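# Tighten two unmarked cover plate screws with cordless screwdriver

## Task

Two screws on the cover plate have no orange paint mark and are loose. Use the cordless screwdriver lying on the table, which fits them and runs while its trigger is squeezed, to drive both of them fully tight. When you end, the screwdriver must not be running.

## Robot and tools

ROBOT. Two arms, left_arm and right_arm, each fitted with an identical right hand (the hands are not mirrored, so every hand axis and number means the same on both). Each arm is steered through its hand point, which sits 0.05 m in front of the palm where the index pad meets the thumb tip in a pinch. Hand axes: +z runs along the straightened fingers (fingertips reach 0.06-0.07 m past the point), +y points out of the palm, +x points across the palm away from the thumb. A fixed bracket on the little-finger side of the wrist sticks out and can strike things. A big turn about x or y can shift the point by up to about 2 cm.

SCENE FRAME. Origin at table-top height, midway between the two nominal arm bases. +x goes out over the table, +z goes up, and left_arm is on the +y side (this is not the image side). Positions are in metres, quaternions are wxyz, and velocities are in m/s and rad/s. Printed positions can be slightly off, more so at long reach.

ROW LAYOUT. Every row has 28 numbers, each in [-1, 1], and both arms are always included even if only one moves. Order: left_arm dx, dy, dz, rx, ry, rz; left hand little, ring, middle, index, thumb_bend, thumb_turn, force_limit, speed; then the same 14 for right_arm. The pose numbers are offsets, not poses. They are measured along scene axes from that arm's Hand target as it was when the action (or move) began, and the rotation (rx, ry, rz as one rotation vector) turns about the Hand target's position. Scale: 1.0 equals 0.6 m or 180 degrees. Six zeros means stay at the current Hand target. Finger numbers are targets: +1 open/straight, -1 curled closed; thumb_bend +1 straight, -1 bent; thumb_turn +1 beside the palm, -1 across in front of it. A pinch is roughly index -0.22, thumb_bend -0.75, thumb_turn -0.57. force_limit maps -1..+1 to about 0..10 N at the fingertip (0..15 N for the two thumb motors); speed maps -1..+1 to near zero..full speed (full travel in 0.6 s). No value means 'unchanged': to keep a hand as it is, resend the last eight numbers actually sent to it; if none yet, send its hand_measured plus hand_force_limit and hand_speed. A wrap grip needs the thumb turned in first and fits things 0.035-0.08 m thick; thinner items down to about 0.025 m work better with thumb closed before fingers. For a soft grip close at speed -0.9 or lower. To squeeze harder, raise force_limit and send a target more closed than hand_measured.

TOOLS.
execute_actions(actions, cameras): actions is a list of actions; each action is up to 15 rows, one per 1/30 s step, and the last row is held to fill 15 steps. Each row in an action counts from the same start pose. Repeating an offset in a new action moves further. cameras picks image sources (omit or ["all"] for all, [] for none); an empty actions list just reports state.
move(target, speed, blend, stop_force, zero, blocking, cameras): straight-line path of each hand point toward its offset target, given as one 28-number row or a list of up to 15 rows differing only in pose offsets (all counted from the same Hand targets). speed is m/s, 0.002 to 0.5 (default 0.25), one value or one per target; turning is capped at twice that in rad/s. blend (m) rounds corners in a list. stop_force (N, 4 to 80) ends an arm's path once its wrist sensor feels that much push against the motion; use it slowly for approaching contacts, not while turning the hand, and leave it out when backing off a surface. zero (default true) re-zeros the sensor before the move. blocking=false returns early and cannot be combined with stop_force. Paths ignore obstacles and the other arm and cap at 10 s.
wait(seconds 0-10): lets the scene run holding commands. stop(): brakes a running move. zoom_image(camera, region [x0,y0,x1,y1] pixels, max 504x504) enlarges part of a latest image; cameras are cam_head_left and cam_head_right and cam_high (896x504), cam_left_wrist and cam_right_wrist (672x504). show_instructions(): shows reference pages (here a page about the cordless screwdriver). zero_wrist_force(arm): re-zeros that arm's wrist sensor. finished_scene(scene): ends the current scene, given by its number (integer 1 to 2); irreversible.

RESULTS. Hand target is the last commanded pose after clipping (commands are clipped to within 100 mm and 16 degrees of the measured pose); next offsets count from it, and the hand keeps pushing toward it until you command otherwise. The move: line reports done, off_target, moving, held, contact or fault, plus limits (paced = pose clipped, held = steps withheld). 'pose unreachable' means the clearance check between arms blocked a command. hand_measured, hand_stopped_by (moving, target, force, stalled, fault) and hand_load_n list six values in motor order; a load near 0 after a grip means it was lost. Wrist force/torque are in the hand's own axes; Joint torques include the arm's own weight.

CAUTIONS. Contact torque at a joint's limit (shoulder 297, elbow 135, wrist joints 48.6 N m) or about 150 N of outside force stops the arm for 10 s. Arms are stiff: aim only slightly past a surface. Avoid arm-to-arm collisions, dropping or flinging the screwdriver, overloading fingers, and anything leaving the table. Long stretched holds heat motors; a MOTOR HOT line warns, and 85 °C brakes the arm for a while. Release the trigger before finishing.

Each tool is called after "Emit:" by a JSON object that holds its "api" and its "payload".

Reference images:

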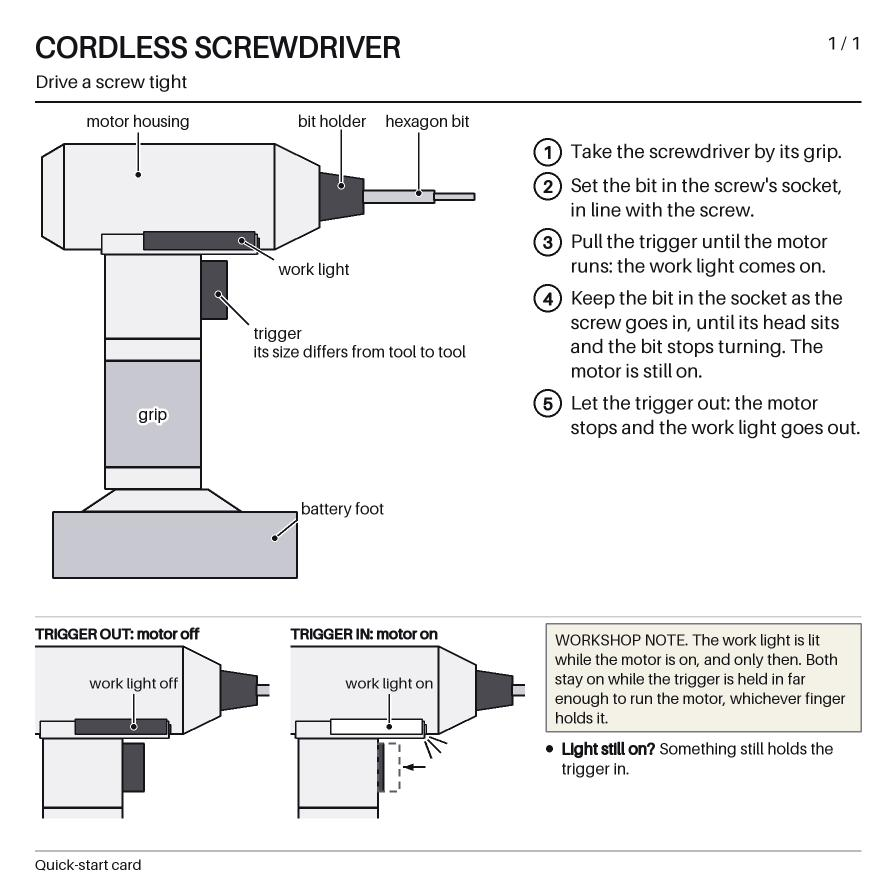

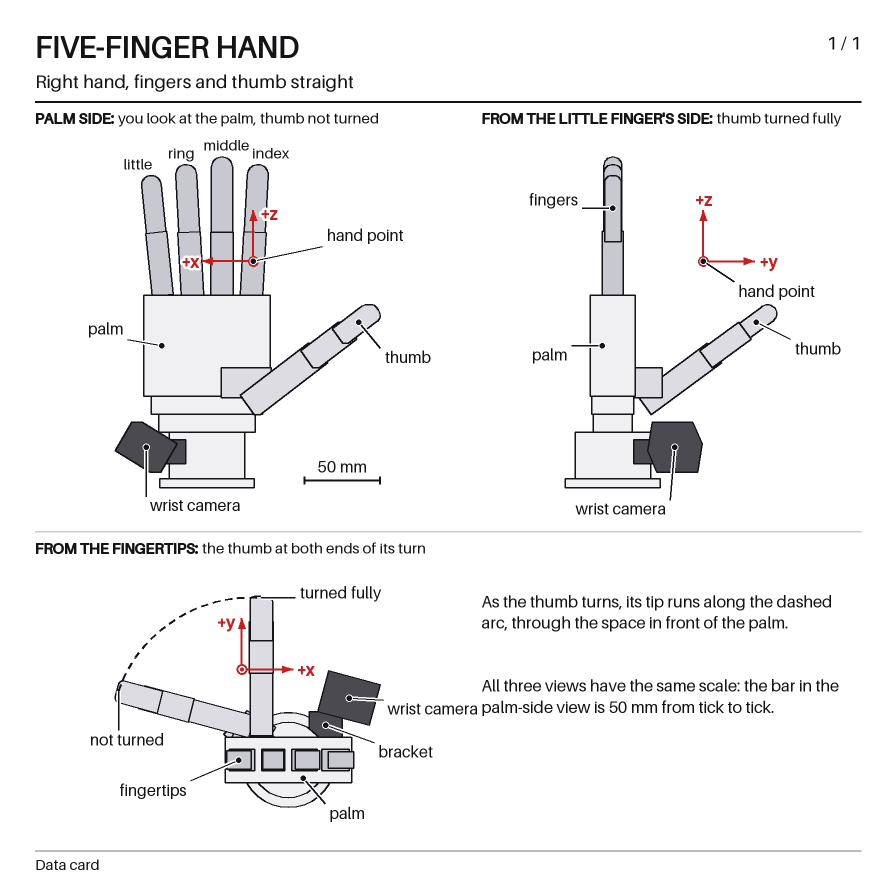

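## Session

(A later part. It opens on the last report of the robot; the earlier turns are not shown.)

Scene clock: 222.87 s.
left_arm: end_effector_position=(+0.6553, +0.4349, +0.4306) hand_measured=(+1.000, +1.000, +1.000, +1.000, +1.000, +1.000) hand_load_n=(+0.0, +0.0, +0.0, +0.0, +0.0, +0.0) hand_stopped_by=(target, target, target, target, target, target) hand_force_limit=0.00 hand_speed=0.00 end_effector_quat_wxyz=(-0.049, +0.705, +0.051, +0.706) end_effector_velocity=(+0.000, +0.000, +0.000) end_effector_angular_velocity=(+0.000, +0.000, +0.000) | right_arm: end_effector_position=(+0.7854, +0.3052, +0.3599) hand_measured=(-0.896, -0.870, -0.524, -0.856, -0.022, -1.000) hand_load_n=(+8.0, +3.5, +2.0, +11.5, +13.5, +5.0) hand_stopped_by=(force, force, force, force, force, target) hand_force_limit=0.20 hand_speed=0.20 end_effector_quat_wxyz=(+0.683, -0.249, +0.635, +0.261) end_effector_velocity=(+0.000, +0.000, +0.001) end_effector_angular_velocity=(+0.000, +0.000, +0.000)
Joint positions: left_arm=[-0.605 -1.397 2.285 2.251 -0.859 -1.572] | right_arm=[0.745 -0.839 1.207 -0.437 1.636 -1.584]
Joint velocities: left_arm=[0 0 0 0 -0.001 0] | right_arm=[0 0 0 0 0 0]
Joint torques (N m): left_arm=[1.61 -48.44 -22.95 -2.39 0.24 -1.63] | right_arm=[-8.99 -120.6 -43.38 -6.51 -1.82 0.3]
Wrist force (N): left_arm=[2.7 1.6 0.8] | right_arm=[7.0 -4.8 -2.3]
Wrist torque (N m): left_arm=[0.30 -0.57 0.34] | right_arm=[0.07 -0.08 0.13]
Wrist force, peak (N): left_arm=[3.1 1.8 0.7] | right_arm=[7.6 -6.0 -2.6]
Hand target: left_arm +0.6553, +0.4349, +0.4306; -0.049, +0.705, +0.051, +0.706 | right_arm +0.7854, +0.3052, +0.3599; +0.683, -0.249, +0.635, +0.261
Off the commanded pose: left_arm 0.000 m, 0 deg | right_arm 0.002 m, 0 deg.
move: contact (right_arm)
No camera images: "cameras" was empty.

Emit:
{"api": "move", "payload": {"target": [[0,0,0,0,0,0,1,1,1,1,1,1,0,0,0.00094,-0.00137,0.00015,0,0,0,-1,-1,-0.95,-0.9,-0.85,-1,0.2,0.2],[0,0,0,0,0,0,1,1,1,1,1,1,0,0,-0.00523,-0.00561,0.00043,0,0,0,-1,-1,-0.95,-0.9,-0.85,-1,0.2,0.2],[0,0,0,0,0,0,1,1,1,1,1,1,0,0,-0.00964,-0.00025,-0.01405,0,0,0,-1,-1,-0.95,-0.9,-0.85,-1,0.2,0.2],[0,0,0,0,0,0,1,1,1,1,1,1,0,0,-0.00347,0.00399,-0.01433,0,0,0,-1,-1,-0.95,-0.9,-0.85,-1,0.2,0.2]], "speed": 0.012, "cameras": ["cam_left_wrist"]}}

Emit:
{"api": "zoom_image", "payload": {"camera": "cam_left_wrist", "region": [414, 214, 438, 234]}}

Emit:
{"api": "move", "payload": {"target": [0,0,0,0,0,0,1,1,1,1,1,1,0,0,0,0.00063,0.0083,0,0,0,-1,-1,-0.95,-0.9,-0.85,-1,0.2,0.2], "speed": 0.004, "stop_force": 4, "cameras": ["cam_left_wrist"]}}

Emit:
{"api": "zoom_image", "payload": {"camera": "cam_left_wrist", "region": [414, 214, 438, 234]}}

Scene clock: 225.33 s.
left_arm: end_effector_position=(+0.6553, +0.4349, +0.4306) hand_measured=(+1.000, +1.000, +1.000, +1.000, +1.000, +1.000) hand_load_n=(+0.0, -0.5, +0.0, +0.0, +0.0, +0.0) hand_stopped_by=(target, target, target, target, target, target) hand_force_limit=0.00 hand_speed=0.00 end_effector_quat_wxyz=(-0.049, +0.705, +0.051, +0.706) end_effector_velocity=(+0.000, +0.001, +0.000) end_effector_angular_velocity=(+0.001, +0.000, +0.001) | right_arm: end_effector_position=(+0.7833, +0.3077, +0.3513) hand_measured=(-0.896, -0.870, -0.524, -0.856, -0.022, -1.000) hand_load_n=(+7.5, +3.0, +2.0, +11.5, +13.5, +5.0) hand_stopped_by=(force, force, force, force, force, target) hand_force_limit=0.20 hand_speed=0.20 end_effector_quat_wxyz=(+0.683, -0.250, +0.635, +0.261) end_effector_velocity=(-0.001, -0.001, +0.001) end_effector_angular_velocity=(+0.000, +0.000, +0.000)
Joint positions: left_arm=[-0.605 -1.397 2.285 2.251 -0.859 -1.572] | right_arm=[0.748 -0.832 1.21 -0.447 1.639 -1.584]
Joint velocities: left_arm=[0.001 0 0 0 0 0.001] | right_arm=[0 -0.002 0.002 0.001 0 0]
Joint torques (N m): left_arm=[-0.12 -46.79 -21.24 -2.77 1.11 -1.54] | right_arm=[-15.25 -123.68 -40.75 -4.21 -1.19 0.64]
Wrist force (N): left_arm=[2.9 1.5 0.4] | right_arm=[7.3 -1.4 -1.9]
Wrist torque (N m): left_arm=[0.32 -0.59 0.36] | right_arm=[-0.30 -0.08 0.04]
Wrist force, peak (N): left_arm=[3.2 1.8 0.5] | right_arm=[7.4 -5.1 -2.9]
Hand target: left_arm +0.6553, +0.4349, +0.4306; -0.049, +0.705, +0.051, +0.706 | right_arm +0.7833, +0.3076, +0.3513; +0.683, -0.249, +0.635, +0.261
Off the commanded pose: left_arm 0.000 m, 0 deg | right_arm 0.000 m, 0 deg.
move: done
Images, in order (width x height): cam_left_wrist 672x504.

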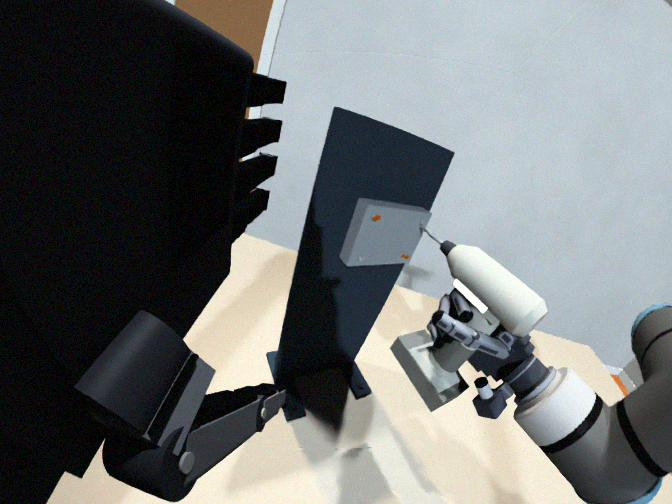

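Scaled by 21.000 from the camera's 672x504 image, which has a finer 960x720 frame.

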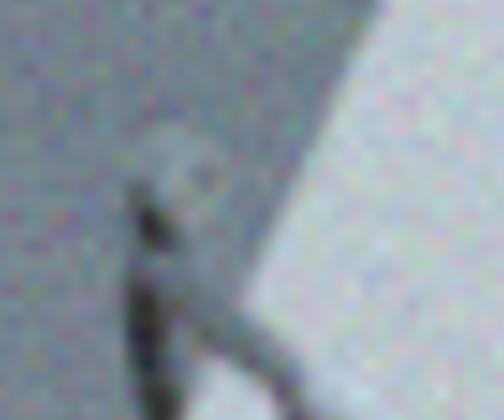

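Scene clock: 227.37 s.
left_arm: end_effector_position=(+0.6553, +0.4349, +0.4306) hand_measured=(+1.000, +1.000, +1.000, +1.000, +1.000, +1.000) hand_load_n=(+0.0, +0.0, +0.0, +0.0, +0.0, +0.0) hand_stopped_by=(target, target, target, target, target, target) hand_force_limit=0.00 hand_speed=0.00 end_effector_quat_wxyz=(-0.049, +0.705, +0.051, +0.706) end_effector_velocity=(+0.000, +0.000, +0.000) end_effector_angular_velocity=(-0.001, +0.000, -0.001) | right_arm: end_effector_position=(+0.7833, +0.3078, +0.3547) hand_measured=(-0.896, -0.870, -0.524, -0.856, -0.022, -1.000) hand_load_n=(+5.5, +3.0, +2.0, +12.5, +12.0, +6.0) hand_stopped_by=(force, force, force, force, force, target) hand_force_limit=0.20 hand_speed=0.20 end_effector_quat_wxyz=(+0.683, -0.249, +0.635, +0.261) end_effector_velocity=(+0.000, +0.000, +0.001) end_effector_angular_velocity=(+0.001, -0.001, +0.000)
Joint positions: left_arm=[-0.605 -1.397 2.285 2.251 -0.859 -1.572] | right_arm=[0.749 -0.834 1.207 -0.442 1.64 -1.584]
Joint velocities: left_arm=[0 0 0 0 -0.001 -0.001] | right_arm=[0 -0.001 0 -0.001 -0.001 0]
Joint torques (N m): left_arm=[1.29 -44.81 -21.13 -2.99 0.17 -2.34] | right_arm=[-9.72 -110.75 -45.57 -6.64 0.25 0.68]
Wrist force (N): left_arm=[2.5 2.0 0.3] | right_arm=[11.4 -0.3 -2.1]
Wrist torque (N m): left_arm=[0.39 -0.53 0.35] | right_arm=[-0.39 0.25 0.20]
Wrist force, peak (N): left_arm=[3.3 1.9 0.5] | right_arm=[12.3 0.2 -2.3]
Hand target: left_arm +0.6553, +0.4349, +0.4306; -0.049, +0.705, +0.051, +0.706 | right_arm +0.7834, +0.3078, +0.3547; +0.683, -0.249, +0.635, +0.261
Off the commanded pose: left_arm 0.000 m, 0 deg | right_arm 0.002 m, 0 deg.
move: contact (right_arm)
Images, in order (width x height): cam_left_wrist 672x504.

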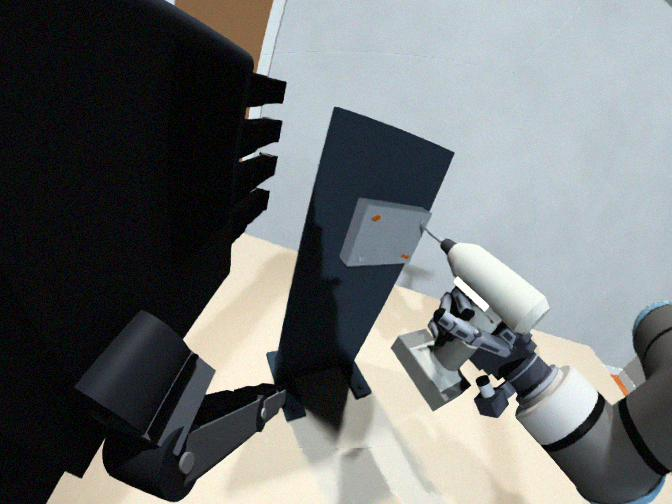

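Scaled by 21.000 from the camera's 672x504 image, which has a finer 960x720 frame.

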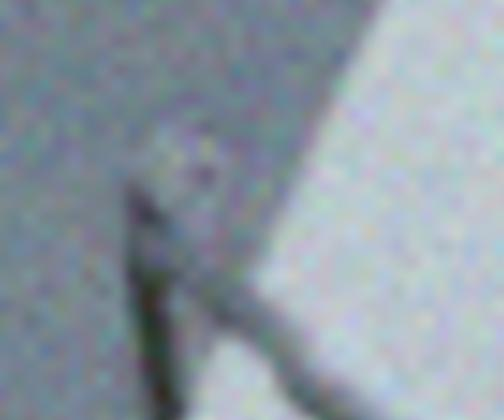

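Emit:
{"api": "move", "payload": {"target": [[0,0,0,0,0,0,1,1,1,1,1,1,0,0,0,-0.00013,-0.00166,0,0,0,-1,-1,-0.95,-0.9,-0.85,-1,0.2,0.2],[0,0,0,0,0,0,1,1,1,1,1,1,0,0,-0.00686,-0.00485,-0.00134,0,0,0,-1,-1,-0.95,-0.9,-0.85,-1,0.2,0.2],[0,0,0,0,0,0,1,1,1,1,1,1,0,0,-0.00677,-0.00438,0.00671,0,0,0,-1,-1,-0.95,-0.9,-0.85,-1,0.2,0.2],[0,0,0,0,0,0,1,1,1,1,1,1,0,0,-0.00403,-0.00249,0.00658,0,0,0,-1,-1,-0.95,-0.9,-0.85,-1,0.2,0.2]], "speed": 0.012, "cameras": []}}

Emit:
{"api": "move", "payload": {"target": [0,0,0,0,0,0,1,1,1,1,1,1,0,0,0.01098,0.00754,-0.0005,0,0,0,-1,-1,-0.95,-0.9,-0.85,-1,0.2,0.2], "speed": 0.004, "stop_force": 5, "cameras": ["cam_left_wrist"]}}

Emit:
{"api": "zoom_image", "payload": {"camera": "cam_left_wrist", "region": [414, 214, 438, 234]}}

Scene clock: 229.20 s.
left_arm: end_effector_position=(+0.6553, +0.4349, +0.4306) hand_measured=(+1.000, +1.000, +1.000, +1.000, +1.000, +1.000) hand_load_n=(+0.0, +0.0, +0.0, +0.0, +0.0, +0.0) hand_stopped_by=(target, target, target, target, target, target) hand_force_limit=0.00 hand_speed=0.00 end_effector_quat_wxyz=(-0.049, +0.705, +0.051, +0.706) end_effector_velocity=(+0.000, +0.001, +0.000) end_effector_angular_velocity=(+0.001, +0.000, +0.000) | right_arm: end_effector_position=(+0.7809, +0.3064, +0.3587) hand_measured=(-0.896, -0.870, -0.524, -0.856, -0.022, -1.000) hand_load_n=(+6.5, +3.5, +2.0, +12.5, +12.5, +6.0) hand_stopped_by=(force, force, force, force, force, target) hand_force_limit=0.20 hand_speed=0.20 end_effector_quat_wxyz=(+0.683, -0.250, +0.635, +0.261) end_effector_velocity=(+0.000, -0.001, -0.001) end_effector_angular_velocity=(-0.001, +0.001, +0.000)
Joint positions: left_arm=[-0.605 -1.397 2.285 2.251 -0.859 -1.572] | right_arm=[0.749 -0.84 1.212 -0.44 1.64 -1.584]
Joint velocities: left_arm=[0.001 0 0 0 -0.001 0.001] | right_arm=[0 -0.001 0.002 0 0 0]
Joint torques (N m): left_arm=[4.4 -46.77 -21.76 -2.44 0.33 -1.95] | right_arm=[-14.66 -121.97 -38.83 -4.23 -1.35 -1.17]
Wrist force (N): left_arm=[2.5 1.7 0.8] | right_arm=[8.2 -1.9 -2.5]
Wrist torque (N m): left_arm=[0.33 -0.55 0.34] | right_arm=[-0.34 -0.20 0.08]
Wrist force, peak (N): left_arm=[3.4 1.7 0.4] | right_arm=[11.8 -0.3 -2.4]
Hand target: left_arm +0.6553, +0.4349, +0.4306; -0.049, +0.705, +0.051, +0.706 | right_arm +0.7809, +0.3063, +0.3586; +0.683, -0.249, +0.635, +0.261
Off the commanded pose: left_arm 0.000 m, 0 deg | right_arm 0.000 m, 0 deg.
move: done
No camera images: "cameras" was empty.

Scene clock: 230.43 s.
left_arm: end_effector_position=(+0.6553, +0.4349, +0.4306) hand_measured=(+1.000, +1.000, +1.000, +1.000, +1.000, +1.000) hand_load_n=(+0.0, +0.0, +0.0, +0.0, +0.0, +0.0) hand_stopped_by=(target, target, target, target, target, target) hand_force_limit=0.00 hand_speed=0.00 end_effector_quat_wxyz=(-0.049, +0.705, +0.051, +0.706) end_effector_velocity=(+0.000, +0.001, +0.000) end_effector_angular_velocity=(+0.001, +0.000, +0.002) | right_arm: end_effector_position=(+0.7817, +0.3068, +0.3586) hand_measured=(-0.896, -0.870, -0.524, -0.856, -0.022, -1.000) hand_load_n=(+7.5, +4.0, +1.5, +11.0, +13.0, +4.5) hand_stopped_by=(force, force, force, force, force, target) hand_force_limit=0.20 hand_speed=0.20 end_effector_quat_wxyz=(+0.683, -0.249, +0.635, +0.261) end_effector_velocity=(+0.000, +0.000, +0.001) end_effector_angular_velocity=(+0.001, -0.001, +0.000)
Joint positions: left_arm=[-0.605 -1.397 2.285 2.251 -0.859 -1.572] | right_arm=[0.749 -0.839 1.21 -0.439 1.64 -1.584]
Joint velocities: left_arm=[0.001 0 0 0 0.001 0.001] | right_arm=[0 -0.001 0 -0.001 0 0]
Joint torques (N m): left_arm=[3.49 -49.83 -22.04 -2.48 0.42 -1.77] | right_arm=[0.46 -121.97 -42.5 -6.55 1.26 -0.14]
Wrist force (N): left_arm=[2.7 1.8 0.5] | right_arm=[7.3 -0.7 -4.2]
Wrist torque (N m): left_arm=[0.35 -0.56 0.35] | right_arm=[-0.36 -0.24 -0.01]
Wrist force, peak (N): left_arm=[3.2 1.6 0.4] | right_arm=[7.6 -0.4 -10.8]
Hand target: left_arm +0.6553, +0.4349, +0.4306; -0.049, +0.705, +0.051, +0.706 | right_arm +0.7817, +0.3068, +0.3587; +0.683, -0.249, +0.635, +0.261
Off the commanded pose: left_arm 0.000 m, 0 deg | right_arm 0.007 m, 0 deg.
move: contact (right_arm)
Images, in order (width x height): cam_left_wrist 672x504.

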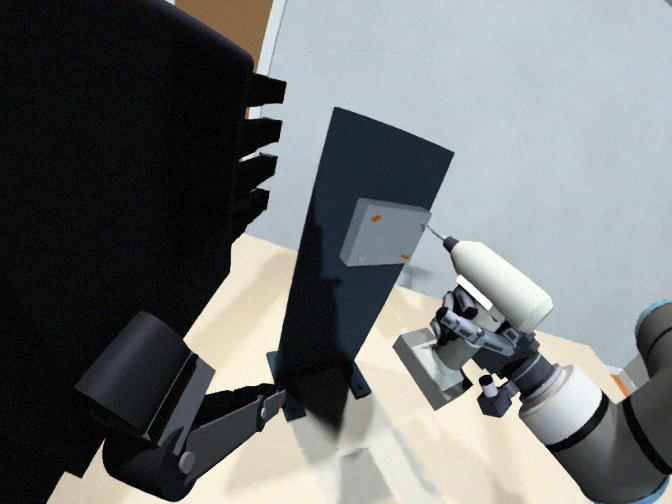

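Scaled by 21.000 from the camera's 672x504 image, which has a finer 960x720 frame.

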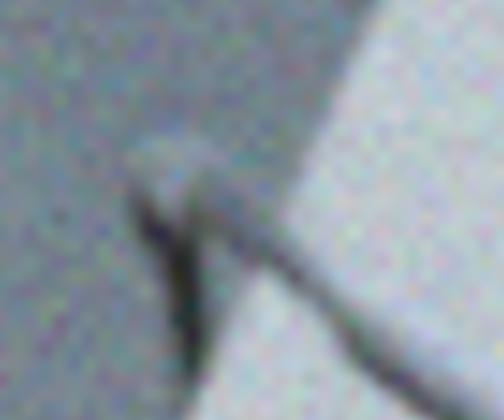

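Emit:
{"api": "move", "payload": {"target": [0,0,0,0,0,0,1,1,1,1,1,1,0,0,0.01098,0.00754,-0.0005,0,0,0,-1,-1,-0.95,-0.9,-0.85,-1,0.2,0.2], "speed": 0.002, "stop_force": 6, "cameras": []}}

Scene clock: 231.43 s.
left_arm: end_effector_position=(+0.6553, +0.4349, +0.4306) hand_measured=(+1.000, +1.000, +1.000, +1.000, +1.000, +1.000) hand_load_n=(+0.0, +0.0, +0.0, +0.0, +0.0, +0.0) hand_stopped_by=(target, target, target, target, target, target) hand_force_limit=0.00 hand_speed=0.00 end_effector_quat_wxyz=(-0.049, +0.705, +0.051, +0.706) end_effector_velocity=(+0.000, -0.001, +0.000) end_effector_angular_velocity=(+0.000, +0.000, -0.001) | right_arm: end_effector_position=(+0.7818, +0.3069, +0.3587) hand_measured=(-0.896, -0.870, -0.524, -0.856, -0.022, -1.000) hand_load_n=(+8.0, +4.0, +1.5, +11.5, +12.5, +4.5) hand_stopped_by=(force, force, force, force, force, target) hand_force_limit=0.20 hand_speed=0.20 end_effector_quat_wxyz=(+0.683, -0.249, +0.635, +0.261) end_effector_velocity=(+0.000, +0.000, -0.001) end_effector_angular_velocity=(+0.000, +0.000, +0.000)
Joint positions: left_arm=[-0.605 -1.397 2.285 2.251 -0.859 -1.572] | right_arm=[0.749 -0.839 1.209 -0.439 1.64 -1.584]
Joint velocities: left_arm=[-0.001 0 0 0 0 -0.001] | right_arm=[0 0.001 0 -0.002 0 0]
Joint torques (N m): left_arm=[2.8 -48.71 -21.15 -2.27 0.45 -1.42] | right_arm=[1.15 -120.4 -46.91 -7.76 0.13 -0.22]
Wrist force (N): left_arm=[2.7 1.7 0.5] | right_arm=[9.4 -0.2 -12.4]
Wrist torque (N m): left_arm=[0.33 -0.56 0.34] | right_arm=[0.06 -0.44 0.11]
Wrist force, peak (N): left_arm=[3.0 1.9 0.8] | right_arm=[9.7 -0.1 -14.8]
Hand target: left_arm +0.6553, +0.4349, +0.4306; -0.049, +0.705, +0.051, +0.706 | right_arm +0.7818, +0.3069, +0.3587; +0.683, -0.249, +0.635, +0.261
Off the commanded pose: left_arm 0.000 m, 0 deg | right_arm 0.008 m, 0 deg.
move: contact (right_arm)
No camera images: "cameras" was empty.

Emit:
{"api": "move", "payload": {"target": [0,0,0,0,0,0,1,1,1,1,1,1,0,0,-0.00082,-0.00098,0.0001,0,0,0,-1,-1,-0.95,-0.9,-0.85,-1,0.2,0.2], "speed": 0.01, "cameras": []}}

Emit:
{"api": "move", "payload": {"target": [0,0,0,0,0,0,1,1,1,1,1,1,0,0,0.01098,0.00754,-0.0005,0,0,0,-1,-1,-0.95,-0.9,-0.85,-1,0.2,0.2], "speed": 0.003, "stop_force": 7, "cameras": []}}

Scene clock: 232.33 s.
left_arm: end_effector_position=(+0.6553, +0.4349, +0.4306) hand_measured=(+1.000, +1.000, +1.000, +1.000, +1.000, +1.000) hand_load_n=(+0.0, -0.5, +0.0, +0.0, +0.0, +0.0) hand_stopped_by=(target, target, target, target, target, target) hand_force_limit=0.00 hand_speed=0.00 end_effector_quat_wxyz=(-0.049, +0.705, +0.051, +0.706) end_effector_velocity=(+0.000, +0.000, +0.000) end_effector_angular_velocity=(+0.000, +0.000, -0.001) | right_arm: end_effector_position=(+0.7812, +0.3063, +0.3588) hand_measured=(-0.896, -0.870, -0.524, -0.856, -0.022, -1.000) hand_load_n=(+8.0, +4.0, +2.0, +11.5, +13.0, +4.5) hand_stopped_by=(force, force, force, force, force, target) hand_force_limit=0.20 hand_speed=0.20 end_effector_quat_wxyz=(+0.683, -0.249, +0.635, +0.261) end_effector_velocity=(+0.000, +0.000, +0.000) end_effector_angular_velocity=(+0.001, +0.000, +0.000)
Joint positions: left_arm=[-0.605 -1.397 2.285 2.251 -0.859 -1.572] | right_arm=[0.749 -0.84 1.211 -0.44 1.64 -1.584]
Joint velocities: left_arm=[0 0 0 0 0 0] | right_arm=[0 0 0 -0.001 0 0]
Joint torques (N m): left_arm=[-0.49 -50.95 -22.87 -2.16 0.64 -1.76] | right_arm=[-14.83 -118.53 -43.42 -6.82 -0.54 -0.01]
Wrist force (N): left_arm=[3.1 1.7 0.5] | right_arm=[8.0 -2.0 -2.2]
Wrist torque (N m): left_arm=[0.34 -0.62 0.37] | right_arm=[-0.37 -0.17 0.06]
Wrist force, peak (N): left_arm=[3.1 1.8 0.5] | right_arm=[9.2 -1.0 -12.8]
Hand target: left_arm +0.6553, +0.4349, +0.4306; -0.049, +0.705, +0.051, +0.706 | right_arm +0.7813, +0.3063, +0.3588; +0.683, -0.249, +0.635, +0.261
Off the commanded pose: left_arm 0.000 m, 0 deg | right_arm 0.000 m, 0 deg.
move: done
No camera images: "cameras" was empty.

Scene clock: 233.60 s.
left_arm: end_effector_position=(+0.6553, +0.4349, +0.4306) hand_measured=(+1.000, +1.000, +1.000, +1.000, +1.000, +1.000) hand_load_n=(+0.0, +0.0, +0.0, -0.5, +0.0, +0.0) hand_stopped_by=(target, target, target, target, target, target) hand_force_limit=0.00 hand_speed=0.00 end_effector_quat_wxyz=(-0.049, +0.705, +0.051, +0.706) end_effector_velocity=(+0.000, +0.000, +0.000) end_effector_angular_velocity=(+0.000, +0.000, +0.001) | right_arm: end_effector_position=(+0.7819, +0.3067, +0.3588) hand_measured=(-0.896, -0.870, -0.524, -0.856, -0.022, -1.000) hand_load_n=(+7.5, +4.0, +2.0, +11.5, +13.0, +4.5) hand_stopped_by=(force, force, force, force, force, target) hand_force_limit=0.20 hand_speed=0.20 end_effector_quat_wxyz=(+0.683, -0.249, +0.635, +0.261) end_effector_velocity=(+0.000, +0.000, -0.003) end_effector_angular_velocity=(-0.002, +0.002, +0.000)
Joint positions: left_arm=[-0.605 -1.397 2.285 2.251 -0.859 -1.572] | right_arm=[0.749 -0.839 1.209 -0.439 1.64 -1.584]
Joint velocities: left_arm=[0 0 0 0 0.001 0] | right_arm=[0 0.002 0 0.001 0 0]
Joint torques (N m): left_arm=[0.09 -47.81 -22.03 -2.28 0.56 -1.6] | right_arm=[-8.14 -121.48 -47.34 -7.12 1.98 0.07]
Wrist force (N): left_arm=[2.7 1.7 0.6] | right_arm=[8.9 0.2 -7.9]
Wrist torque (N m): left_arm=[0.33 -0.57 0.34] | right_arm=[-0.25 -0.24 0.05]
Wrist force, peak (N): left_arm=[3.5 1.7 0.7] | right_arm=[10.0 1.1 -16.2]
Hand target: left_arm +0.6553, +0.4349, +0.4306; -0.049, +0.705, +0.051, +0.706 | right_arm +0.7819, +0.3067, +0.3588; +0.683, -0.249, +0.635, +0.261
Off the commanded pose: left_arm 0.000 m, 0 deg | right_arm 0.007 m, 0 deg.
move: contact (right_arm)
No camera images: "cameras" was empty.

Emit:
{"api": "move", "payload": {"target": [0,0,0,0,0,0,1,1,1,1,1,1,0,0,-0.00096,-0.0009,-0.00043,0,0,0,-1,-1,-0.95,-0.9,-0.85,-1,0.2,0.2], "speed": 0.01, "cameras": []}}

Emit:
{"api": "move", "payload": {"target": [0,0,0,0,0,0,1,1,1,1,1,1,0,0,0.01098,0.00754,-0.0005,0,0,0,-1,-1,-0.95,-0.9,-0.85,-1,0.2,0.2], "speed": 0.003, "stop_force": 7, "cameras": []}}

Scene clock: 234.47 s.
left_arm: end_effector_position=(+0.6553, +0.4349, +0.4306) hand_measured=(+1.000, +1.000, +1.000, +1.000, +1.000, +1.000) hand_load_n=(+0.0, +0.0, +0.0, +0.0, +0.0, +0.0) hand_stopped_by=(target, target, target, target, target, target) hand_force_limit=0.00 hand_speed=0.00 end_effector_quat_wxyz=(-0.049, +0.705, +0.051, +0.706) end_effector_velocity=(+0.000, +0.001, +0.001) end_effector_angular_velocity=(-0.001, -0.001, +0.001) | right_arm: end_effector_position=(+0.7814, +0.3061, +0.3585) hand_measured=(-0.896, -0.870, -0.524, -0.856, -0.022, -1.000) hand_load_n=(+8.0, +4.0, +1.5, +11.5, +13.0, +4.5) hand_stopped_by=(force, force, force, force, force, target) hand_force_limit=0.20 hand_speed=0.20 end_effector_quat_wxyz=(+0.683, -0.249, +0.635, +0.261) end_effector_velocity=(+0.000, +0.000, +0.000) end_effector_angular_velocity=(+0.000, +0.000, +0.000)
Joint positions: left_arm=[-0.605 -1.397 2.285 2.251 -0.859 -1.572] | right_arm=[0.749 -0.84 1.212 -0.44 1.64 -1.584]
Joint velocities: left_arm=[0 -0.001 0 -0.001 0.001 0] | right_arm=[0 0 0 0 0 0]
Joint torques (N m): left_arm=[2.21 -48.94 -22.71 -2.73 0.7 -1.97] | right_arm=[11.26 -119.88 -43.51 -6.65 2.08 -0.34]
Wrist force (N): left_arm=[2.6 1.5 0.7] | right_arm=[8.0 -2.2 -2.4]
Wrist torque (N m): left_arm=[0.29 -0.55 0.34] | right_arm=[-0.40 -0.16 0.06]
Wrist force, peak (N): left_arm=[3.2 1.6 0.5] | right_arm=[10.0 0.1 -12.2]
Hand target: left_arm +0.6553, +0.4349, +0.4306; -0.049, +0.705, +0.051, +0.706 | right_arm +0.7813, +0.3062, +0.3585; +0.683, -0.249, +0.635, +0.261
Off the commanded pose: left_arm 0.000 m, 0 deg | right_arm 0.000 m, 0 deg.
move: done
No camera images: "cameras" was empty.

Scene clock: 235.77 s.
left_arm: end_effector_position=(+0.6553, +0.4349, +0.4306) hand_measured=(+1.000, +1.000, +1.000, +1.000, +1.000, +1.000) hand_load_n=(+0.0, +0.0, +0.0, +0.0, +0.0, +0.0) hand_stopped_by=(target, target, target, target, target, target) hand_force_limit=0.00 hand_speed=0.00 end_effector_quat_wxyz=(-0.049, +0.705, +0.051, +0.706) end_effector_velocity=(+0.000, -0.001, +0.000) end_effector_angular_velocity=(+0.000, +0.000, -0.001) | right_arm: end_effector_position=(+0.7819, +0.3068, +0.3585) hand_measured=(-0.896, -0.870, -0.524, -0.856, -0.022, -1.000) hand_load_n=(+8.0, +4.0, +1.5, +11.5, +13.0, +4.5) hand_stopped_by=(force, force, force, force, force, target) hand_force_limit=0.20 hand_speed=0.20 end_effector_quat_wxyz=(+0.683, -0.249, +0.635, +0.261) end_effector_velocity=(+0.000, +0.000, +0.001) end_effector_angular_velocity=(+0.000, +0.000, +0.000)
Joint positions: left_arm=[-0.605 -1.397 2.285 2.251 -0.859 -1.572] | right_arm=[0.749 -0.839 1.209 -0.439 1.64 -1.584]
Joint velocities: left_arm=[-0.001 0 0 0 0 0] | right_arm=[0 -0.001 0 0.001 0 0]
Joint torques (N m): left_arm=[1.01 -48.2 -21.42 -2.16 0.07 -1.98] | right_arm=[-2.21 -120.99 -46.54 -6.89 2.64 -0.15]
Wrist force (N): left_arm=[2.8 1.5 0.3] | right_arm=[8.3 -0.5 -7.4]
Wrist torque (N m): left_arm=[0.32 -0.56 0.35] | right_arm=[-0.28 -0.30 0.02]
Wrist force, peak (N): left_arm=[3.0 2.2 0.7] | right_arm=[8.5 0.4 -16.3]
Hand target: left_arm +0.6553, +0.4349, +0.4306; -0.049, +0.705, +0.051, +0.706 | right_arm +0.7819, +0.3068, +0.3585; +0.683, -0.249, +0.635, +0.261
Off the commanded pose: left_arm 0.000 m, 0 deg | right_arm 0.007 m, 0 deg.
move: contact (right_arm)
No camera images: "cameras" was empty.

Emit:
{"api": "move", "payload": {"target": [0,0,0,0,0,0,1,1,1,1,1,1,0,0,-0.00096,-0.0009,-0.00043,0,0,0,-1,-1,-0.95,-0.9,-0.85,-1,0.2,0.2], "speed": 0.01, "cameras": []}}

Emit:
{"api": "move", "payload": {"target": [0,0,0,0,0,0,1,1,1,1,1,1,0,0,0.01098,0.00754,-0.0005,0,0,0,-1,-1,-0.95,-0.9,-0.85,-1,0.2,0.2], "speed": 0.003, "stop_force": 7, "cameras": []}}

Emit:
{"api": "move", "payload": {"target": [0,0,0,0,0,0,1,1,1,1,1,1,0,0,-0.00082,-0.0006,-0.00043,0,0,0,-1,-1,-0.95,-0.9,-0.85,-1,0.2,0.2], "speed": 0.01, "cameras": []}}

Emit:
{"api": "move", "payload": {"target": [0,0,0,0,0,0,1,1,1,1,1,1,0,0,0.01098,0.00754,-0.0005,0,0,0,-1,-1,-0.95,-0.9,-0.85,-1,0.2,0.2], "speed": 0.003, "stop_force": 7, "cameras": []}}

Scene clock: 236.80 s.
left_arm: end_effector_position=(+0.6553, +0.4349, +0.4306) hand_measured=(+1.000, +1.000, +1.000, +1.000, +1.000, +1.000) hand_load_n=(+0.0, +0.0, +0.0, +0.0, +0.0, +0.0) hand_stopped_by=(target, target, target, target, target, target) hand_force_limit=0.00 hand_speed=0.00 end_effector_quat_wxyz=(-0.049, +0.705, +0.051, +0.706) end_effector_velocity=(+0.000, +0.000, +0.000) end_effector_angular_velocity=(+0.000, +0.000, -0.001) | right_arm: end_effector_position=(+0.7814, +0.3062, +0.3582) hand_measured=(-0.896, -0.870, -0.524, -0.856, -0.022, -1.000) hand_load_n=(+8.0, +4.0, +1.5, +11.5, +13.0, +4.0) hand_stopped_by=(force, force, force, force, force, target) hand_force_limit=0.20 hand_speed=0.20 end_effector_quat_wxyz=(+0.683, -0.249, +0.635, +0.261) end_effector_velocity=(+0.000, +0.000, +0.001) end_effector_angular_velocity=(+0.001, +0.000, +0.000)
Joint positions: left_arm=[-0.605 -1.397 2.285 2.251 -0.859 -1.572] | right_arm=[0.749 -0.84 1.212 -0.441 1.64 -1.584]
Joint velocities: left_arm=[0 0 0 -0.001 -0.001 0.001] | right_arm=[0 -0.001 0 0 0 0]
Joint torques (N m): left_arm=[0.02 -48.42 -21.71 -2.8 0.45 -1.78] | right_arm=[12 -120.49 -43.63 -6.76 2.08 -0.48]
Wrist force (N): left_arm=[2.5 1.7 0.0] | right_arm=[8.0 -2.3 -2.2]
Wrist torque (N m): left_arm=[0.37 -0.51 0.33] | right_arm=[-0.41 -0.17 0.06]
Wrist force, peak (N): left_arm=[3.1 1.9 0.6] | right_arm=[9.1 -0.1 -11.7]
Hand target: left_arm +0.6553, +0.4349, +0.4306; -0.049, +0.705, +0.051, +0.706 | right_arm +0.7813, +0.3063, +0.3583; +0.683, -0.249, +0.635, +0.261
Off the commanded pose: left_arm 0.000 m, 0 deg | right_arm 0.000 m, 0 deg.
move: done
No camera images: "cameras" was empty.

Scene clock: 238.10 s.
left_arm: end_effector_position=(+0.6553, +0.4349, +0.4306) hand_measured=(+1.000, +1.000, +1.000, +1.000, +1.000, +1.000) hand_load_n=(+0.0, +0.0, +0.0, +0.0, +0.0, +0.0) hand_stopped_by=(target, target, target, target, target, target) hand_force_limit=0.00 hand_speed=0.00 end_effector_quat_wxyz=(-0.049, +0.705, +0.051, +0.706) end_effector_velocity=(+0.000, +0.000, +0.001) end_effector_angular_velocity=(+0.000, -0.001, -0.001) | right_arm: end_effector_position=(+0.7819, +0.3068, +0.3583) hand_measured=(-0.896, -0.870, -0.524, -0.856, -0.022, -1.000) hand_load_n=(+8.5, +4.5, +2.0, +11.0, +13.0, +4.0) hand_stopped_by=(force, force, force, force, force, target) hand_force_limit=0.20 hand_speed=0.20 end_effector_quat_wxyz=(+0.683, -0.250, +0.635, +0.261) end_effector_velocity=(+0.000, +0.000, +0.001) end_effector_angular_velocity=(+0.000, -0.001, +0.000)
Joint positions: left_arm=[-0.605 -1.397 2.285 2.251 -0.859 -1.572] | right_arm=[0.749 -0.839 1.21 -0.44 1.64 -1.584]
Joint velocities: left_arm=[-0.001 -0.001 0 0 0 0] | right_arm=[0 -0.001 0 0 0 0]
Joint torques (N m): left_arm=[-0.61 -48.2 -21.83 -1.78 0.99 -1.66] | right_arm=[-5.69 -120.47 -43.49 -6.43 1.93 -0.25]
Wrist force (N): left_arm=[2.9 1.5 0.1] | right_arm=[6.9 -0.6 -6.8]
Wrist torque (N m): left_arm=[0.33 -0.58 0.35] | right_arm=[-0.28 -0.36 -0.04]
Wrist force, peak (N): left_arm=[3.2 1.7 0.1] | right_arm=[7.6 0.1 -13.5]
Hand target: left_arm +0.6553, +0.4349, +0.4306; -0.049, +0.705, +0.051, +0.706 | right_arm +0.7819, +0.3068, +0.3583; +0.683, -0.250, +0.635, +0.261
Off the commanded pose: left_arm 0.000 m, 0 deg | right_arm 0.007 m, 0 deg.
move: contact (right_arm)
No camera images: "cameras" was empty.

Scene clock: 238.80 s.
left_arm: end_effector_position=(+0.6553, +0.4349, +0.4306) hand_measured=(+1.000, +1.000, +1.000, +1.000, +1.000, +1.000) hand_load_n=(+0.0, +0.0, +0.0, +0.0, +0.0, +0.0) hand_stopped_by=(target, target, target, target, target, target) hand_force_limit=0.00 hand_speed=0.00 end_effector_quat_wxyz=(-0.049, +0.705, +0.051, +0.706) end_effector_velocity=(+0.000, +0.001, +0.000) end_effector_angular_velocity=(+0.001, +0.000, +0.001) | right_arm: end_effector_position=(+0.7815, +0.3064, +0.3580) hand_measured=(-0.896, -0.870, -0.524, -0.856, -0.022, -1.000) hand_load_n=(+8.0, +4.0, +1.5, +11.5, +13.0, +4.5) hand_stopped_by=(force, force, force, force, force, target) hand_force_limit=0.20 hand_speed=0.20 end_effector_quat_wxyz=(+0.683, -0.249, +0.635, +0.261) end_effector_velocity=(+0.000, +0.000, +0.001) end_effector_angular_velocity=(+0.002, -0.002, +0.000)
Joint positions: left_arm=[-0.605 -1.397 2.285 2.251 -0.859 -1.572] | right_arm=[0.749 -0.84 1.211 -0.441 1.64 -1.584]
Joint velocities: left_arm=[0.001 0.001 0 0 0 0.001] | right_arm=[0 0 0 -0.002 0 0]
Joint torques (N m): left_arm=[-1.71 -48.69 -22.82 -2.3 0.54 -1.7] | right_arm=[14.12 -121.4 -43.25 -6.77 2.16 -0.45]
Wrist force (N): left_arm=[2.5 1.9 0.4] | right_arm=[8.2 -2.1 -2.3]
Wrist torque (N m): left_arm=[0.38 -0.52 0.34] | right_arm=[-0.38 -0.19 0.08]
Wrist force, peak (N): left_arm=[2.9 2.0 0.3] | right_arm=[7.4 -0.4 -7.6]
Hand target: left_arm +0.6553, +0.4349, +0.4306; -0.049, +0.705, +0.051, +0.706 | right_arm +0.7814, +0.3065, +0.3581; +0.683, -0.250, +0.635, +0.261
Off the commanded pose: left_arm 0.000 m, 0 deg | right_arm 0.000 m, 0 deg.
move: done
No camera images: "cameras" was empty.

Scene clock: 240.07 s.
left_arm: end_effector_position=(+0.6553, +0.4349, +0.4306) hand_measured=(+1.000, +1.000, +1.000, +1.000, +1.000, +1.000) hand_load_n=(+0.0, +0.0, +0.0, +0.0, +0.0, +0.0) hand_stopped_by=(target, target, target, target, target, target) hand_force_limit=0.00 hand_speed=0.00 end_effector_quat_wxyz=(-0.049, +0.705, +0.051, +0.706) end_effector_velocity=(+0.000, +0.000, +0.000) end_effector_angular_velocity=(+0.002, +0.000, +0.000) | right_arm: end_effector_position=(+0.7820, +0.3070, +0.3581) hand_measured=(-0.896, -0.870, -0.524, -0.856, -0.022, -1.000) hand_load_n=(+9.0, +4.0, +1.5, +10.5, +13.0, +4.0) hand_stopped_by=(force, force, force, force, force, target) hand_force_limit=0.20 hand_speed=0.20 end_effector_quat_wxyz=(+0.683, -0.250, +0.635, +0.262) end_effector_velocity=(+0.000, +0.000, +0.000) end_effector_angular_velocity=(+0.000, +0.000, +0.000)
Joint positions: left_arm=[-0.605 -1.397 2.285 2.251 -0.859 -1.572] | right_arm=[0.749 -0.838 1.209 -0.44 1.64 -1.584]
Joint velocities: left_arm=[0.001 0 0 -0.001 -0.001 0.002] | right_arm=[0 0 0 0 0 0]
Joint torques (N m): left_arm=[-0.1 -45.14 -23.27 -2.11 0.15 -1.76] | right_arm=[-1.04 -121.03 -44.19 -6.43 2.65 -0.54]
Wrist force (N): left_arm=[3.2 1.8 0.5] | right_arm=[7.2 -0.7 -7.3]
Wrist torque (N m): left_arm=[0.35 -0.65 0.38] | right_arm=[-0.27 -0.39 -0.02]
Wrist force, peak (N): left_arm=[3.2 1.8 0.5] | right_arm=[7.7 0.0 -16.0]
Hand target: left_arm +0.6553, +0.4349, +0.4306; -0.049, +0.705, +0.051, +0.706 | right_arm +0.7820, +0.3070, +0.3581; +0.683, -0.250, +0.635, +0.262
Off the commanded pose: left_arm 0.000 m, 0 deg | right_arm 0.007 m, 0 deg.
move: contact (right_arm)
No camera images: "cameras" was empty.

Emit:
{"api": "move", "payload": {"target": [0,0,0,0,0,0,1,1,1,1,1,1,0,0,-0.00082,-0.00062,-0.0006,0,0,0,-1,-1,-0.95,-0.9,-0.85,-1,0.2,0.2], "speed": 0.01, "cameras": []}}

Emit:
{"api": "move", "payload": {"target": [0,0,0,0,0,0,1,1,1,1,1,1,0,0,0.01098,0.00754,-0.0005,0,0,0,-1,-1,-0.95,-0.9,-0.85,-1,0.2,0.2], "speed": 0.003, "stop_force": 7, "cameras": []}}

Emit:
{"api": "move", "payload": {"target": [0,0,0,0,0,0,1,1,1,1,1,1,0,0,-0.00082,-0.00062,-0.0006,0,0,0,-1,-1,-0.95,-0.9,-0.85,-1,0.2,0.2], "speed": 0.01, "cameras": []}}

Emit:
{"api": "move", "payload": {"target": [0,0,0,0,0,0,1,1,1,1,1,1,0,0,0.01098,0.00754,-0.0005,0,0,0,-1,-1,-0.95,-0.9,-0.85,-1,0.2,0.2], "speed": 0.003, "stop_force": 7, "cameras": ["cam_left_wrist"]}}

Emit:
{"api": "zoom_image", "payload": {"camera": "cam_left_wrist", "region": [414, 214, 438, 234]}}

Scene clock: 241.07 s.
left_arm: end_effector_position=(+0.6553, +0.4349, +0.4306) hand_measured=(+1.000, +1.000, +1.000, +1.000, +1.000, +1.000) hand_load_n=(+0.0, +0.0, +0.0, +0.0, +0.0, +0.0) hand_stopped_by=(target, target, target, target, target, target) hand_force_limit=0.00 hand_speed=0.00 end_effector_quat_wxyz=(-0.049, +0.705, +0.051, +0.706) end_effector_velocity=(+0.000, +0.001, +0.000) end_effector_angular_velocity=(+0.000, +0.000, +0.001) | right_arm: end_effector_position=(+0.7815, +0.3066, +0.3577) hand_measured=(-0.896, -0.870, -0.524, -0.856, -0.022, -1.000) hand_load_n=(+8.5, +4.0, +2.0, +11.5, +13.0, +4.0) hand_stopped_by=(force, force, force, force, force, target) hand_force_limit=0.20 hand_speed=0.20 end_effector_quat_wxyz=(+0.683, -0.249, +0.635, +0.262) end_effector_velocity=(+0.000, +0.000, +0.000) end_effector_angular_velocity=(+0.000, +0.000, +0.000)
Joint positions: left_arm=[-0.605 -1.397 2.285 2.251 -0.859 -1.572] | right_arm=[0.749 -0.839 1.211 -0.441 1.64 -1.584]
Joint velocities: left_arm=[0.001 -0.001 0 0 0 0] | right_arm=[0 0 0 0 0 0]
Joint torques (N m): left_arm=[-0.8 -48.16 -22.94 -1.62 0.48 -2.05] | right_arm=[14.13 -121.71 -43.83 -6.78 2.07 -0.9]
Wrist force (N): left_arm=[2.4 1.9 0.6] | right_arm=[8.0 -2.0 -2.6]
Wrist torque (N m): left_arm=[0.37 -0.52 0.34] | right_arm=[-0.35 -0.19 0.07]
Wrist force, peak (N): left_arm=[3.0 1.9 0.7] | right_arm=[7.9 -0.4 -10.4]
Hand target: left_arm +0.6553, +0.4349, +0.4306; -0.049, +0.705, +0.051, +0.706 | right_arm +0.7815, +0.3066, +0.3577; +0.683, -0.250, +0.635, +0.262
Off the commanded pose: left_arm 0.000 m, 0 deg | right_arm 0.000 m, 0 deg.
move: done
No camera images: "cameras" was empty.

Scene clock: 242.07 s.
left_arm: end_effector_position=(+0.6553, +0.4349, +0.4306) hand_measured=(+1.000, +1.000, +1.000, +1.000, +1.000, +1.000) hand_load_n=(+0.0, +0.0, +0.0, +0.0, +0.0, +0.0) hand_stopped_by=(target, target, target, target, target, target) hand_force_limit=0.00 hand_speed=0.00 end_effector_quat_wxyz=(-0.049, +0.705, +0.051, +0.706) end_effector_velocity=(+0.000, +0.000, +0.001) end_effector_angular_velocity=(+0.000, -0.001, +0.000) | right_arm: end_effector_position=(+0.7819, +0.3071, +0.3579) hand_measured=(-0.896, -0.870, -0.524, -0.856, -0.022, -1.000) hand_load_n=(+9.0, +4.5, +1.5, +10.5, +13.0, +3.5) hand_stopped_by=(force, force, force, force, force, target) hand_force_limit=0.20 hand_speed=0.20 end_effector_quat_wxyz=(+0.683, -0.249, +0.635, +0.262) end_effector_velocity=(+0.000, +0.000, +0.002) end_effector_angular_velocity=(+0.001, -0.001, +0.000)
Joint positions: left_arm=[-0.605 -1.397 2.285 2.251 -0.859 -1.572] | right_arm=[0.749 -0.838 1.209 -0.441 1.64 -1.584]
Joint velocities: left_arm=[0 0 0 -0.001 0 0] | right_arm=[0 -0.001 0 0 0 0]
Joint torques (N m): left_arm=[0.03 -47.11 -21.8 -2.26 -0.01 -1.66] | right_arm=[1.86 -119.3 -41.76 -6.3 1.34 -0.72]
Wrist force (N): left_arm=[2.6 1.5 0.8] | right_arm=[6.1 -1.1 -5.7]
Wrist torque (N m): left_arm=[0.29 -0.56 0.33] | right_arm=[-0.34 -0.42 -0.07]
Wrist force, peak (N): left_arm=[3.1 2.0 0.6] | right_arm=[6.2 -0.7 -12.2]
Hand target: left_arm +0.6553, +0.4349, +0.4306; -0.049, +0.705, +0.051, +0.706 | right_arm +0.7819, +0.3071, +0.3579; +0.683, -0.249, +0.635, +0.262
Off the commanded pose: left_arm 0.000 m, 0 deg | right_arm 0.007 m, 0 deg.
move: contact (right_arm)
No camera images: "cameras" was empty.

Scene clock: 242.77 s.
left_arm: end_effector_position=(+0.6553, +0.4349, +0.4306) hand_measured=(+1.000, +1.000, +1.000, +1.000, +1.000, +1.000) hand_load_n=(+0.0, +0.0, +0.0, +0.0, +0.0, +0.0) hand_stopped_by=(target, target, target, target, target, target) hand_force_limit=0.00 hand_speed=0.00 end_effector_quat_wxyz=(-0.049, +0.705, +0.051, +0.706) end_effector_velocity=(+0.000, +0.000, +0.000) end_effector_angular_velocity=(-0.001, -0.001, -0.001) | right_arm: end_effector_position=(+0.7815, +0.3067, +0.3575) hand_measured=(-0.896, -0.870, -0.524, -0.856, -0.022, -1.000) hand_load_n=(+8.5, +4.5, +1.5, +11.5, +13.0, +4.0) hand_stopped_by=(force, force, force, force, force, target) hand_force_limit=0.20 hand_speed=0.20 end_effector_quat_wxyz=(+0.683, -0.249, +0.635, +0.262) end_effector_velocity=(+0.000, +0.000, -0.001) end_effector_angular_velocity=(-0.001, +0.001, +0.000)
Joint positions: left_arm=[-0.605 -1.397 2.285 2.251 -0.859 -1.572] | right_arm=[0.749 -0.839 1.211 -0.442 1.64 -1.584]
Joint velocities: left_arm=[-0.001 0 0 0 0 0] | right_arm=[0 0.001 0 0 0 0]
Joint torques (N m): left_arm=[-2.59 -48.41 -23.58 -1.96 0.38 -1.79] | right_arm=[13.58 -123.08 -43.84 -6.79 2.21 -1.26]
Wrist force (N): left_arm=[2.7 1.7 0.7] | right_arm=[8.2 -1.9 -2.9]
Wrist torque (N m): left_arm=[0.33 -0.57 0.35] | right_arm=[-0.32 -0.19 0.08]
Wrist force, peak (N): left_arm=[3.0 1.9 0.4] | right_arm=[5.9 -0.6 -8.2]
Hand target: left_arm +0.6553, +0.4349, +0.4306; -0.049, +0.705, +0.051, +0.706 | right_arm +0.7815, +0.3067, +0.3575; +0.683, -0.249, +0.635, +0.262
Off the commanded pose: left_arm 0.000 m, 0 deg | right_arm 0.000 m, 0 deg.
move: done
No camera images: "cameras" was empty.

Scene clock: 244.03 s.
left_arm: end_effector_position=(+0.6553, +0.4349, +0.4306) hand_measured=(+1.000, +1.000, +1.000, +1.000, +1.000, +1.000) hand_load_n=(+0.0, +0.0, +0.0, +0.0, +0.0, +0.0) hand_stopped_by=(target, target, target, target, target, target) hand_force_limit=0.00 hand_speed=0.00 end_effector_quat_wxyz=(-0.049, +0.705, +0.051, +0.706) end_effector_velocity=(+0.000, +0.001, +0.000) end_effector_angular_velocity=(+0.000, +0.000, +0.001) | right_arm: end_effector_position=(+0.7820, +0.3072, +0.3576) hand_measured=(-0.896, -0.870, -0.524, -0.856, -0.022, -1.000) hand_load_n=(+9.5, +4.5, +1.5, +10.5, +13.5, +3.5) hand_stopped_by=(force, force, force, force, force, target) hand_force_limit=0.20 hand_speed=0.20 end_effector_quat_wxyz=(+0.683, -0.249, +0.635, +0.262) end_effector_velocity=(+0.000, +0.000, +0.000) end_effector_angular_velocity=(-0.001, +0.001, +0.000)
Joint positions: left_arm=[-0.605 -1.397 2.285 2.251 -0.859 -1.572] | right_arm=[0.749 -0.838 1.209 -0.441 1.64 -1.584]
Joint velocities: left_arm=[0.001 0 0 0 0 0] | right_arm=[0 0 0 0.001 0 0]
Joint torques (N m): left_arm=[0.38 -48.87 -22.94 -1.26 0.06 -1.71] | right_arm=[-2.97 -118.84 -42.83 -6.01 1.55 -0.98]
Wrist force (N): left_arm=[2.8 1.6 0.5] | right_arm=[5.8 -0.9 -8.7]
Wrist torque (N m): left_arm=[0.32 -0.57 0.35] | right_arm=[-0.13 -0.51 -0.07]
Wrist force, peak (N): left_arm=[3.0 2.0 0.6] | right_arm=[6.1 -0.4 -13.6]
Hand target: left_arm +0.6553, +0.4349, +0.4306; -0.049, +0.705, +0.051, +0.706 | right_arm +0.7820, +0.3072, +0.3576; +0.683, -0.249, +0.635, +0.262
Off the commanded pose: left_arm 0.000 m, 0 deg | right_arm 0.007 m, 0 deg.
move: contact (right_arm)
Images, in order (width x height): cam_left_wrist 672x504.

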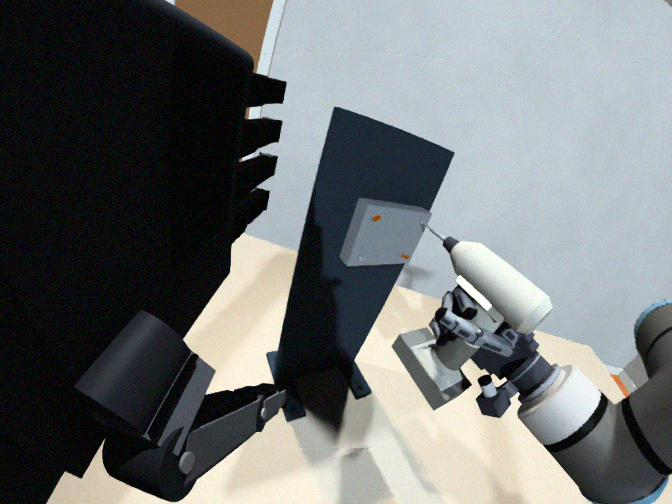

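Scaled by 21.000 from the camera's 672x504 image, which has a finer 960x720 frame.

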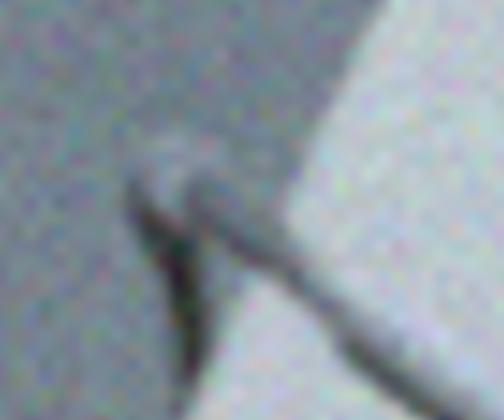

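Emit:
{"api": "move", "payload": {"target": [0,0,0,0,0,0,1,1,1,1,1,1,0,0,0,-0.00006,-0.00083,0,0,0,-1,-1,-0.95,-0.9,-0.85,-1,0.2,0.2], "speed": 0.003, "cameras": []}}

Emit:
{"api": "move", "payload": {"target": [0,0,0,0,0,0,1,1,1,1,1,1,0,0,0,0.00006,0.00083,0,0,0,-1,-1,-0.95,-0.9,-0.85,-1,0.2,0.2], "speed": 0.003, "cameras": []}}

Emit:
{"api": "move", "payload": {"target": [0,0,0,0,0,0,1,1,1,1,1,1,0,0,0.00047,-0.00068,0.00008,0,0,0,-1,-1,-0.95,-0.9,-0.85,-1,0.2,0.2], "speed": 0.003, "cameras": []}}

Emit:
{"api": "move", "payload": {"target": [0,0,0,0,0,0,1,1,1,1,1,1,0,0,-0.00094,0.00137,-0.00016,0,0,0,-1,-1,-0.95,-0.9,-0.85,-1,0.2,0.2], "speed": 0.003, "cameras": []}}

Scene clock: 245.10 s.
left_arm: end_effector_position=(+0.6553, +0.4349, +0.4306) hand_measured=(+1.000, +1.000, +1.000, +1.000, +1.000, +1.000) hand_load_n=(+0.0, +0.0, +0.0, +0.0, +0.0, +0.0) hand_stopped_by=(target, target, target, target, target, target) hand_force_limit=0.00 hand_speed=0.00 end_effector_quat_wxyz=(-0.049, +0.705, +0.051, +0.706) end_effector_velocity=(+0.000, +0.001, +0.000) end_effector_angular_velocity=(+0.000, +0.000, +0.001) | right_arm: end_effector_position=(+0.7820, +0.3072, +0.3571) hand_measured=(-0.896, -0.870, -0.524, -0.856, -0.022, -1.000) hand_load_n=(+9.5, +4.5, +1.5, +10.0, +13.5, +3.0) hand_stopped_by=(force, force, force, force, force, target) hand_force_limit=0.20 hand_speed=0.20 end_effector_quat_wxyz=(+0.683, -0.249, +0.635, +0.262) end_effector_velocity=(+0.000, +0.000, +0.000) end_effector_angular_velocity=(+0.001, -0.001, +0.000)
Joint positions: left_arm=[-0.605 -1.397 2.285 2.251 -0.859 -1.572] | right_arm=[0.749 -0.837 1.21 -0.442 1.64 -1.584]
Joint velocities: left_arm=[0.001 0 0 0 0 0] | right_arm=[0 0 0 -0.002 0 0]
Joint torques (N m): left_arm=[-1.65 -50.51 -23.17 -1.99 1.28 -1.72] | right_arm=[-8.73 -98.74 -39.64 -5.35 0.16 -1]
Wrist force (N): left_arm=[2.5 1.5 0.8] | right_arm=[3.6 -0.8 -7.5]
Wrist torque (N m): left_arm=[0.29 -0.55 0.33] | right_arm=[-0.18 -0.71 -0.17]
Wrist force, peak (N): left_arm=[3.2 1.8 0.5] | right_arm=[5.8 -0.5 -10.6]
Hand target: left_arm +0.6553, +0.4349, +0.4306; -0.049, +0.705, +0.051, +0.706 | right_arm +0.7820, +0.3072, +0.3571; +0.683, -0.249, +0.635, +0.262
Off the commanded pose: left_arm 0.000 m, 0 deg | right_arm 0.000 m, 0 deg.
move: done
No camera images: "cameras" was empty.

Scene clock: 245.80 s.
left_arm: end_effector_position=(+0.6553, +0.4349, +0.4306) hand_measured=(+1.000, +1.000, +1.000, +1.000, +1.000, +1.000) hand_load_n=(+0.0, +0.0, +0.0, +0.0, +0.0, +0.0) hand_stopped_by=(target, target, target, target, target, target) hand_force_limit=0.00 hand_speed=0.00 end_effector_quat_wxyz=(-0.049, +0.705, +0.051, +0.706) end_effector_velocity=(+0.000, +0.000, +0.000) end_effector_angular_velocity=(+0.000, +0.000, -0.001) | right_arm: end_effector_position=(+0.7820, +0.3072, +0.3575) hand_measured=(-0.896, -0.870, -0.524, -0.856, -0.022, -1.000) hand_load_n=(+9.5, +4.5, +1.5, +10.5, +13.5, +3.5) hand_stopped_by=(force, force, force, force, force, target) hand_force_limit=0.20 hand_speed=0.20 end_effector_quat_wxyz=(+0.683, -0.249, +0.635, +0.262) end_effector_velocity=(+0.000, +0.000, -0.002) end_effector_angular_velocity=(-0.001, +0.001, +0.000)
Joint positions: left_arm=[-0.605 -1.397 2.285 2.251 -0.859 -1.572] | right_arm=[0.749 -0.838 1.209 -0.441 1.64 -1.584]
Joint velocities: left_arm=[0 0 0 0 -0.001 0] | right_arm=[0 0.002 0 -0.001 0 0]
Joint torques (N m): left_arm=[-2.87 -48.03 -22.95 -1.51 0.75 -1.61] | right_arm=[-10.21 -118.4 -51.21 -2.12 -0.3 -0.91]
Wrist force (N): left_arm=[2.5 1.8 0.1] | right_arm=[5.7 -1.1 -10.3]
Wrist torque (N m): left_arm=[0.38 -0.52 0.34] | right_arm=[-0.09 -0.63 -0.08]
Wrist force, peak (N): left_arm=[3.0 1.5 0.2] | right_arm=[5.7 -1.1 -10.3]
Hand target: left_arm +0.6553, +0.4349, +0.4306; -0.049, +0.705, +0.051, +0.706 | right_arm +0.7820, +0.3072, +0.3576; +0.683, -0.249, +0.635, +0.262
Off the commanded pose: left_arm 0.000 m, 0 deg | right_arm 0.000 m, 0 deg.
move: done
No camera images: "cameras" was empty.

Scene clock: 246.50 s.
left_arm: end_effector_position=(+0.6553, +0.4349, +0.4306) hand_measured=(+1.000, +1.000, +1.000, +1.000, +1.000, +1.000) hand_load_n=(+0.0, +0.0, +0.0, +0.0, +0.0, +0.0) hand_stopped_by=(target, target, target, target, target, target) hand_force_limit=0.00 hand_speed=0.00 end_effector_quat_wxyz=(-0.049, +0.705, +0.051, +0.706) end_effector_velocity=(+0.000, +0.001, +0.001) end_effector_angular_velocity=(-0.001, -0.001, +0.000) | right_arm: end_effector_position=(+0.7823, +0.3068, +0.3576) hand_measured=(-0.896, -0.870, -0.524, -0.856, -0.022, -1.000) hand_load_n=(+9.0, +4.5, +1.5, +10.5, +13.0, +3.0) hand_stopped_by=(force, force, force, force, force, target) hand_force_limit=0.20 hand_speed=0.20 end_effector_quat_wxyz=(+0.683, -0.250, +0.635, +0.262) end_effector_velocity=(+0.000, +0.000, -0.001) end_effector_angular_velocity=(-0.001, +0.001, +0.000)
Joint positions: left_arm=[-0.605 -1.397 2.285 2.251 -0.859 -1.572] | right_arm=[0.749 -0.838 1.21 -0.441 1.639 -1.584]
Joint velocities: left_arm=[0.001 -0.001 0 0 -0.001 0] | right_arm=[0 0 0 0.001 0 0]
Joint torques (N m): left_arm=[-1.54 -47.74 -23.83 -1.66 0.47 -1.6] | right_arm=[-18.86 -119.51 -42.11 -6.62 0.59 0.65]
Wrist force (N): left_arm=[3.1 1.5 0.3] | right_arm=[6.7 1.9 -8.0]
Wrist torque (N m): left_arm=[0.33 -0.62 0.37] | right_arm=[-0.46 -0.52 -0.12]
Wrist force, peak (N): left_arm=[3.1 1.7 0.3] | right_arm=[6.7 -0.8 -12.3]
Hand target: left_arm +0.6553, +0.4349, +0.4306; -0.049, +0.705, +0.051, +0.706 | right_arm +0.7823, +0.3068, +0.3576; +0.683, -0.249, +0.635, +0.262
Off the commanded pose: left_arm 0.000 m, 0 deg | right_arm 0.000 m, 0 deg.
move: done
No camera images: "cameras" was empty.

Scene clock: 247.20 s.
left_arm: end_effector_position=(+0.6553, +0.4349, +0.4306) hand_measured=(+1.000, +1.000, +1.000, +1.000, +1.000, +1.000) hand_load_n=(+0.0, +0.0, +0.0, +0.0, +0.0, +0.0) hand_stopped_by=(target, target, target, target, target, target) hand_force_limit=0.00 hand_speed=0.00 end_effector_quat_wxyz=(-0.049, +0.705, +0.051, +0.706) end_effector_velocity=(+0.000, +0.000, +0.000) end_effector_angular_velocity=(+0.000, +0.000, +0.001) | right_arm: end_effector_position=(+0.7817, +0.3077, +0.3576) hand_measured=(-0.896, -0.870, -0.524, -0.856, -0.022, -1.000) hand_load_n=(+9.5, +4.5, +2.0, +10.5, +13.5, +3.5) hand_stopped_by=(force, force, force, force, force, target) hand_force_limit=0.20 hand_speed=0.20 end_effector_quat_wxyz=(+0.683, -0.249, +0.635, +0.262) end_effector_velocity=(+0.000, +0.000, -0.001) end_effector_angular_velocity=(-0.001, +0.001, +0.000)
Joint positions: left_arm=[-0.605 -1.397 2.285 2.251 -0.859 -1.572] | right_arm=[0.75 -0.837 1.209 -0.441 1.64 -1.584]
Joint velocities: left_arm=[0.001 0 0 0 0 -0.001] | right_arm=[0 0.001 0 0.001 0 0]
Joint torques (N m): left_arm=[-1.58 -49.95 -22.79 -2.18 0.53 -1.34] | right_arm=[11.34 -102.87 -50.77 -2.57 1.38 -1.5]
Wrist force (N): left_arm=[2.5 1.8 0.1] | right_arm=[7.1 -2.5 -12.7]
Wrist torque (N m): left_arm=[0.38 -0.53 0.34] | right_arm=[0.22 -0.66 0.05]
Wrist force, peak (N): left_arm=[2.9 1.9 0.7] | right_arm=[7.4 -1.2 -14.3]
Hand target: left_arm +0.6553, +0.4349, +0.4306; -0.049, +0.705, +0.051, +0.706 | right_arm +0.7817, +0.3077, +0.3575; +0.683, -0.249, +0.635, +0.262
Off the commanded pose: left_arm 0.000 m, 0 deg | right_arm 0.000 m, 0 deg.
move: done
No camera images: "cameras" was empty.


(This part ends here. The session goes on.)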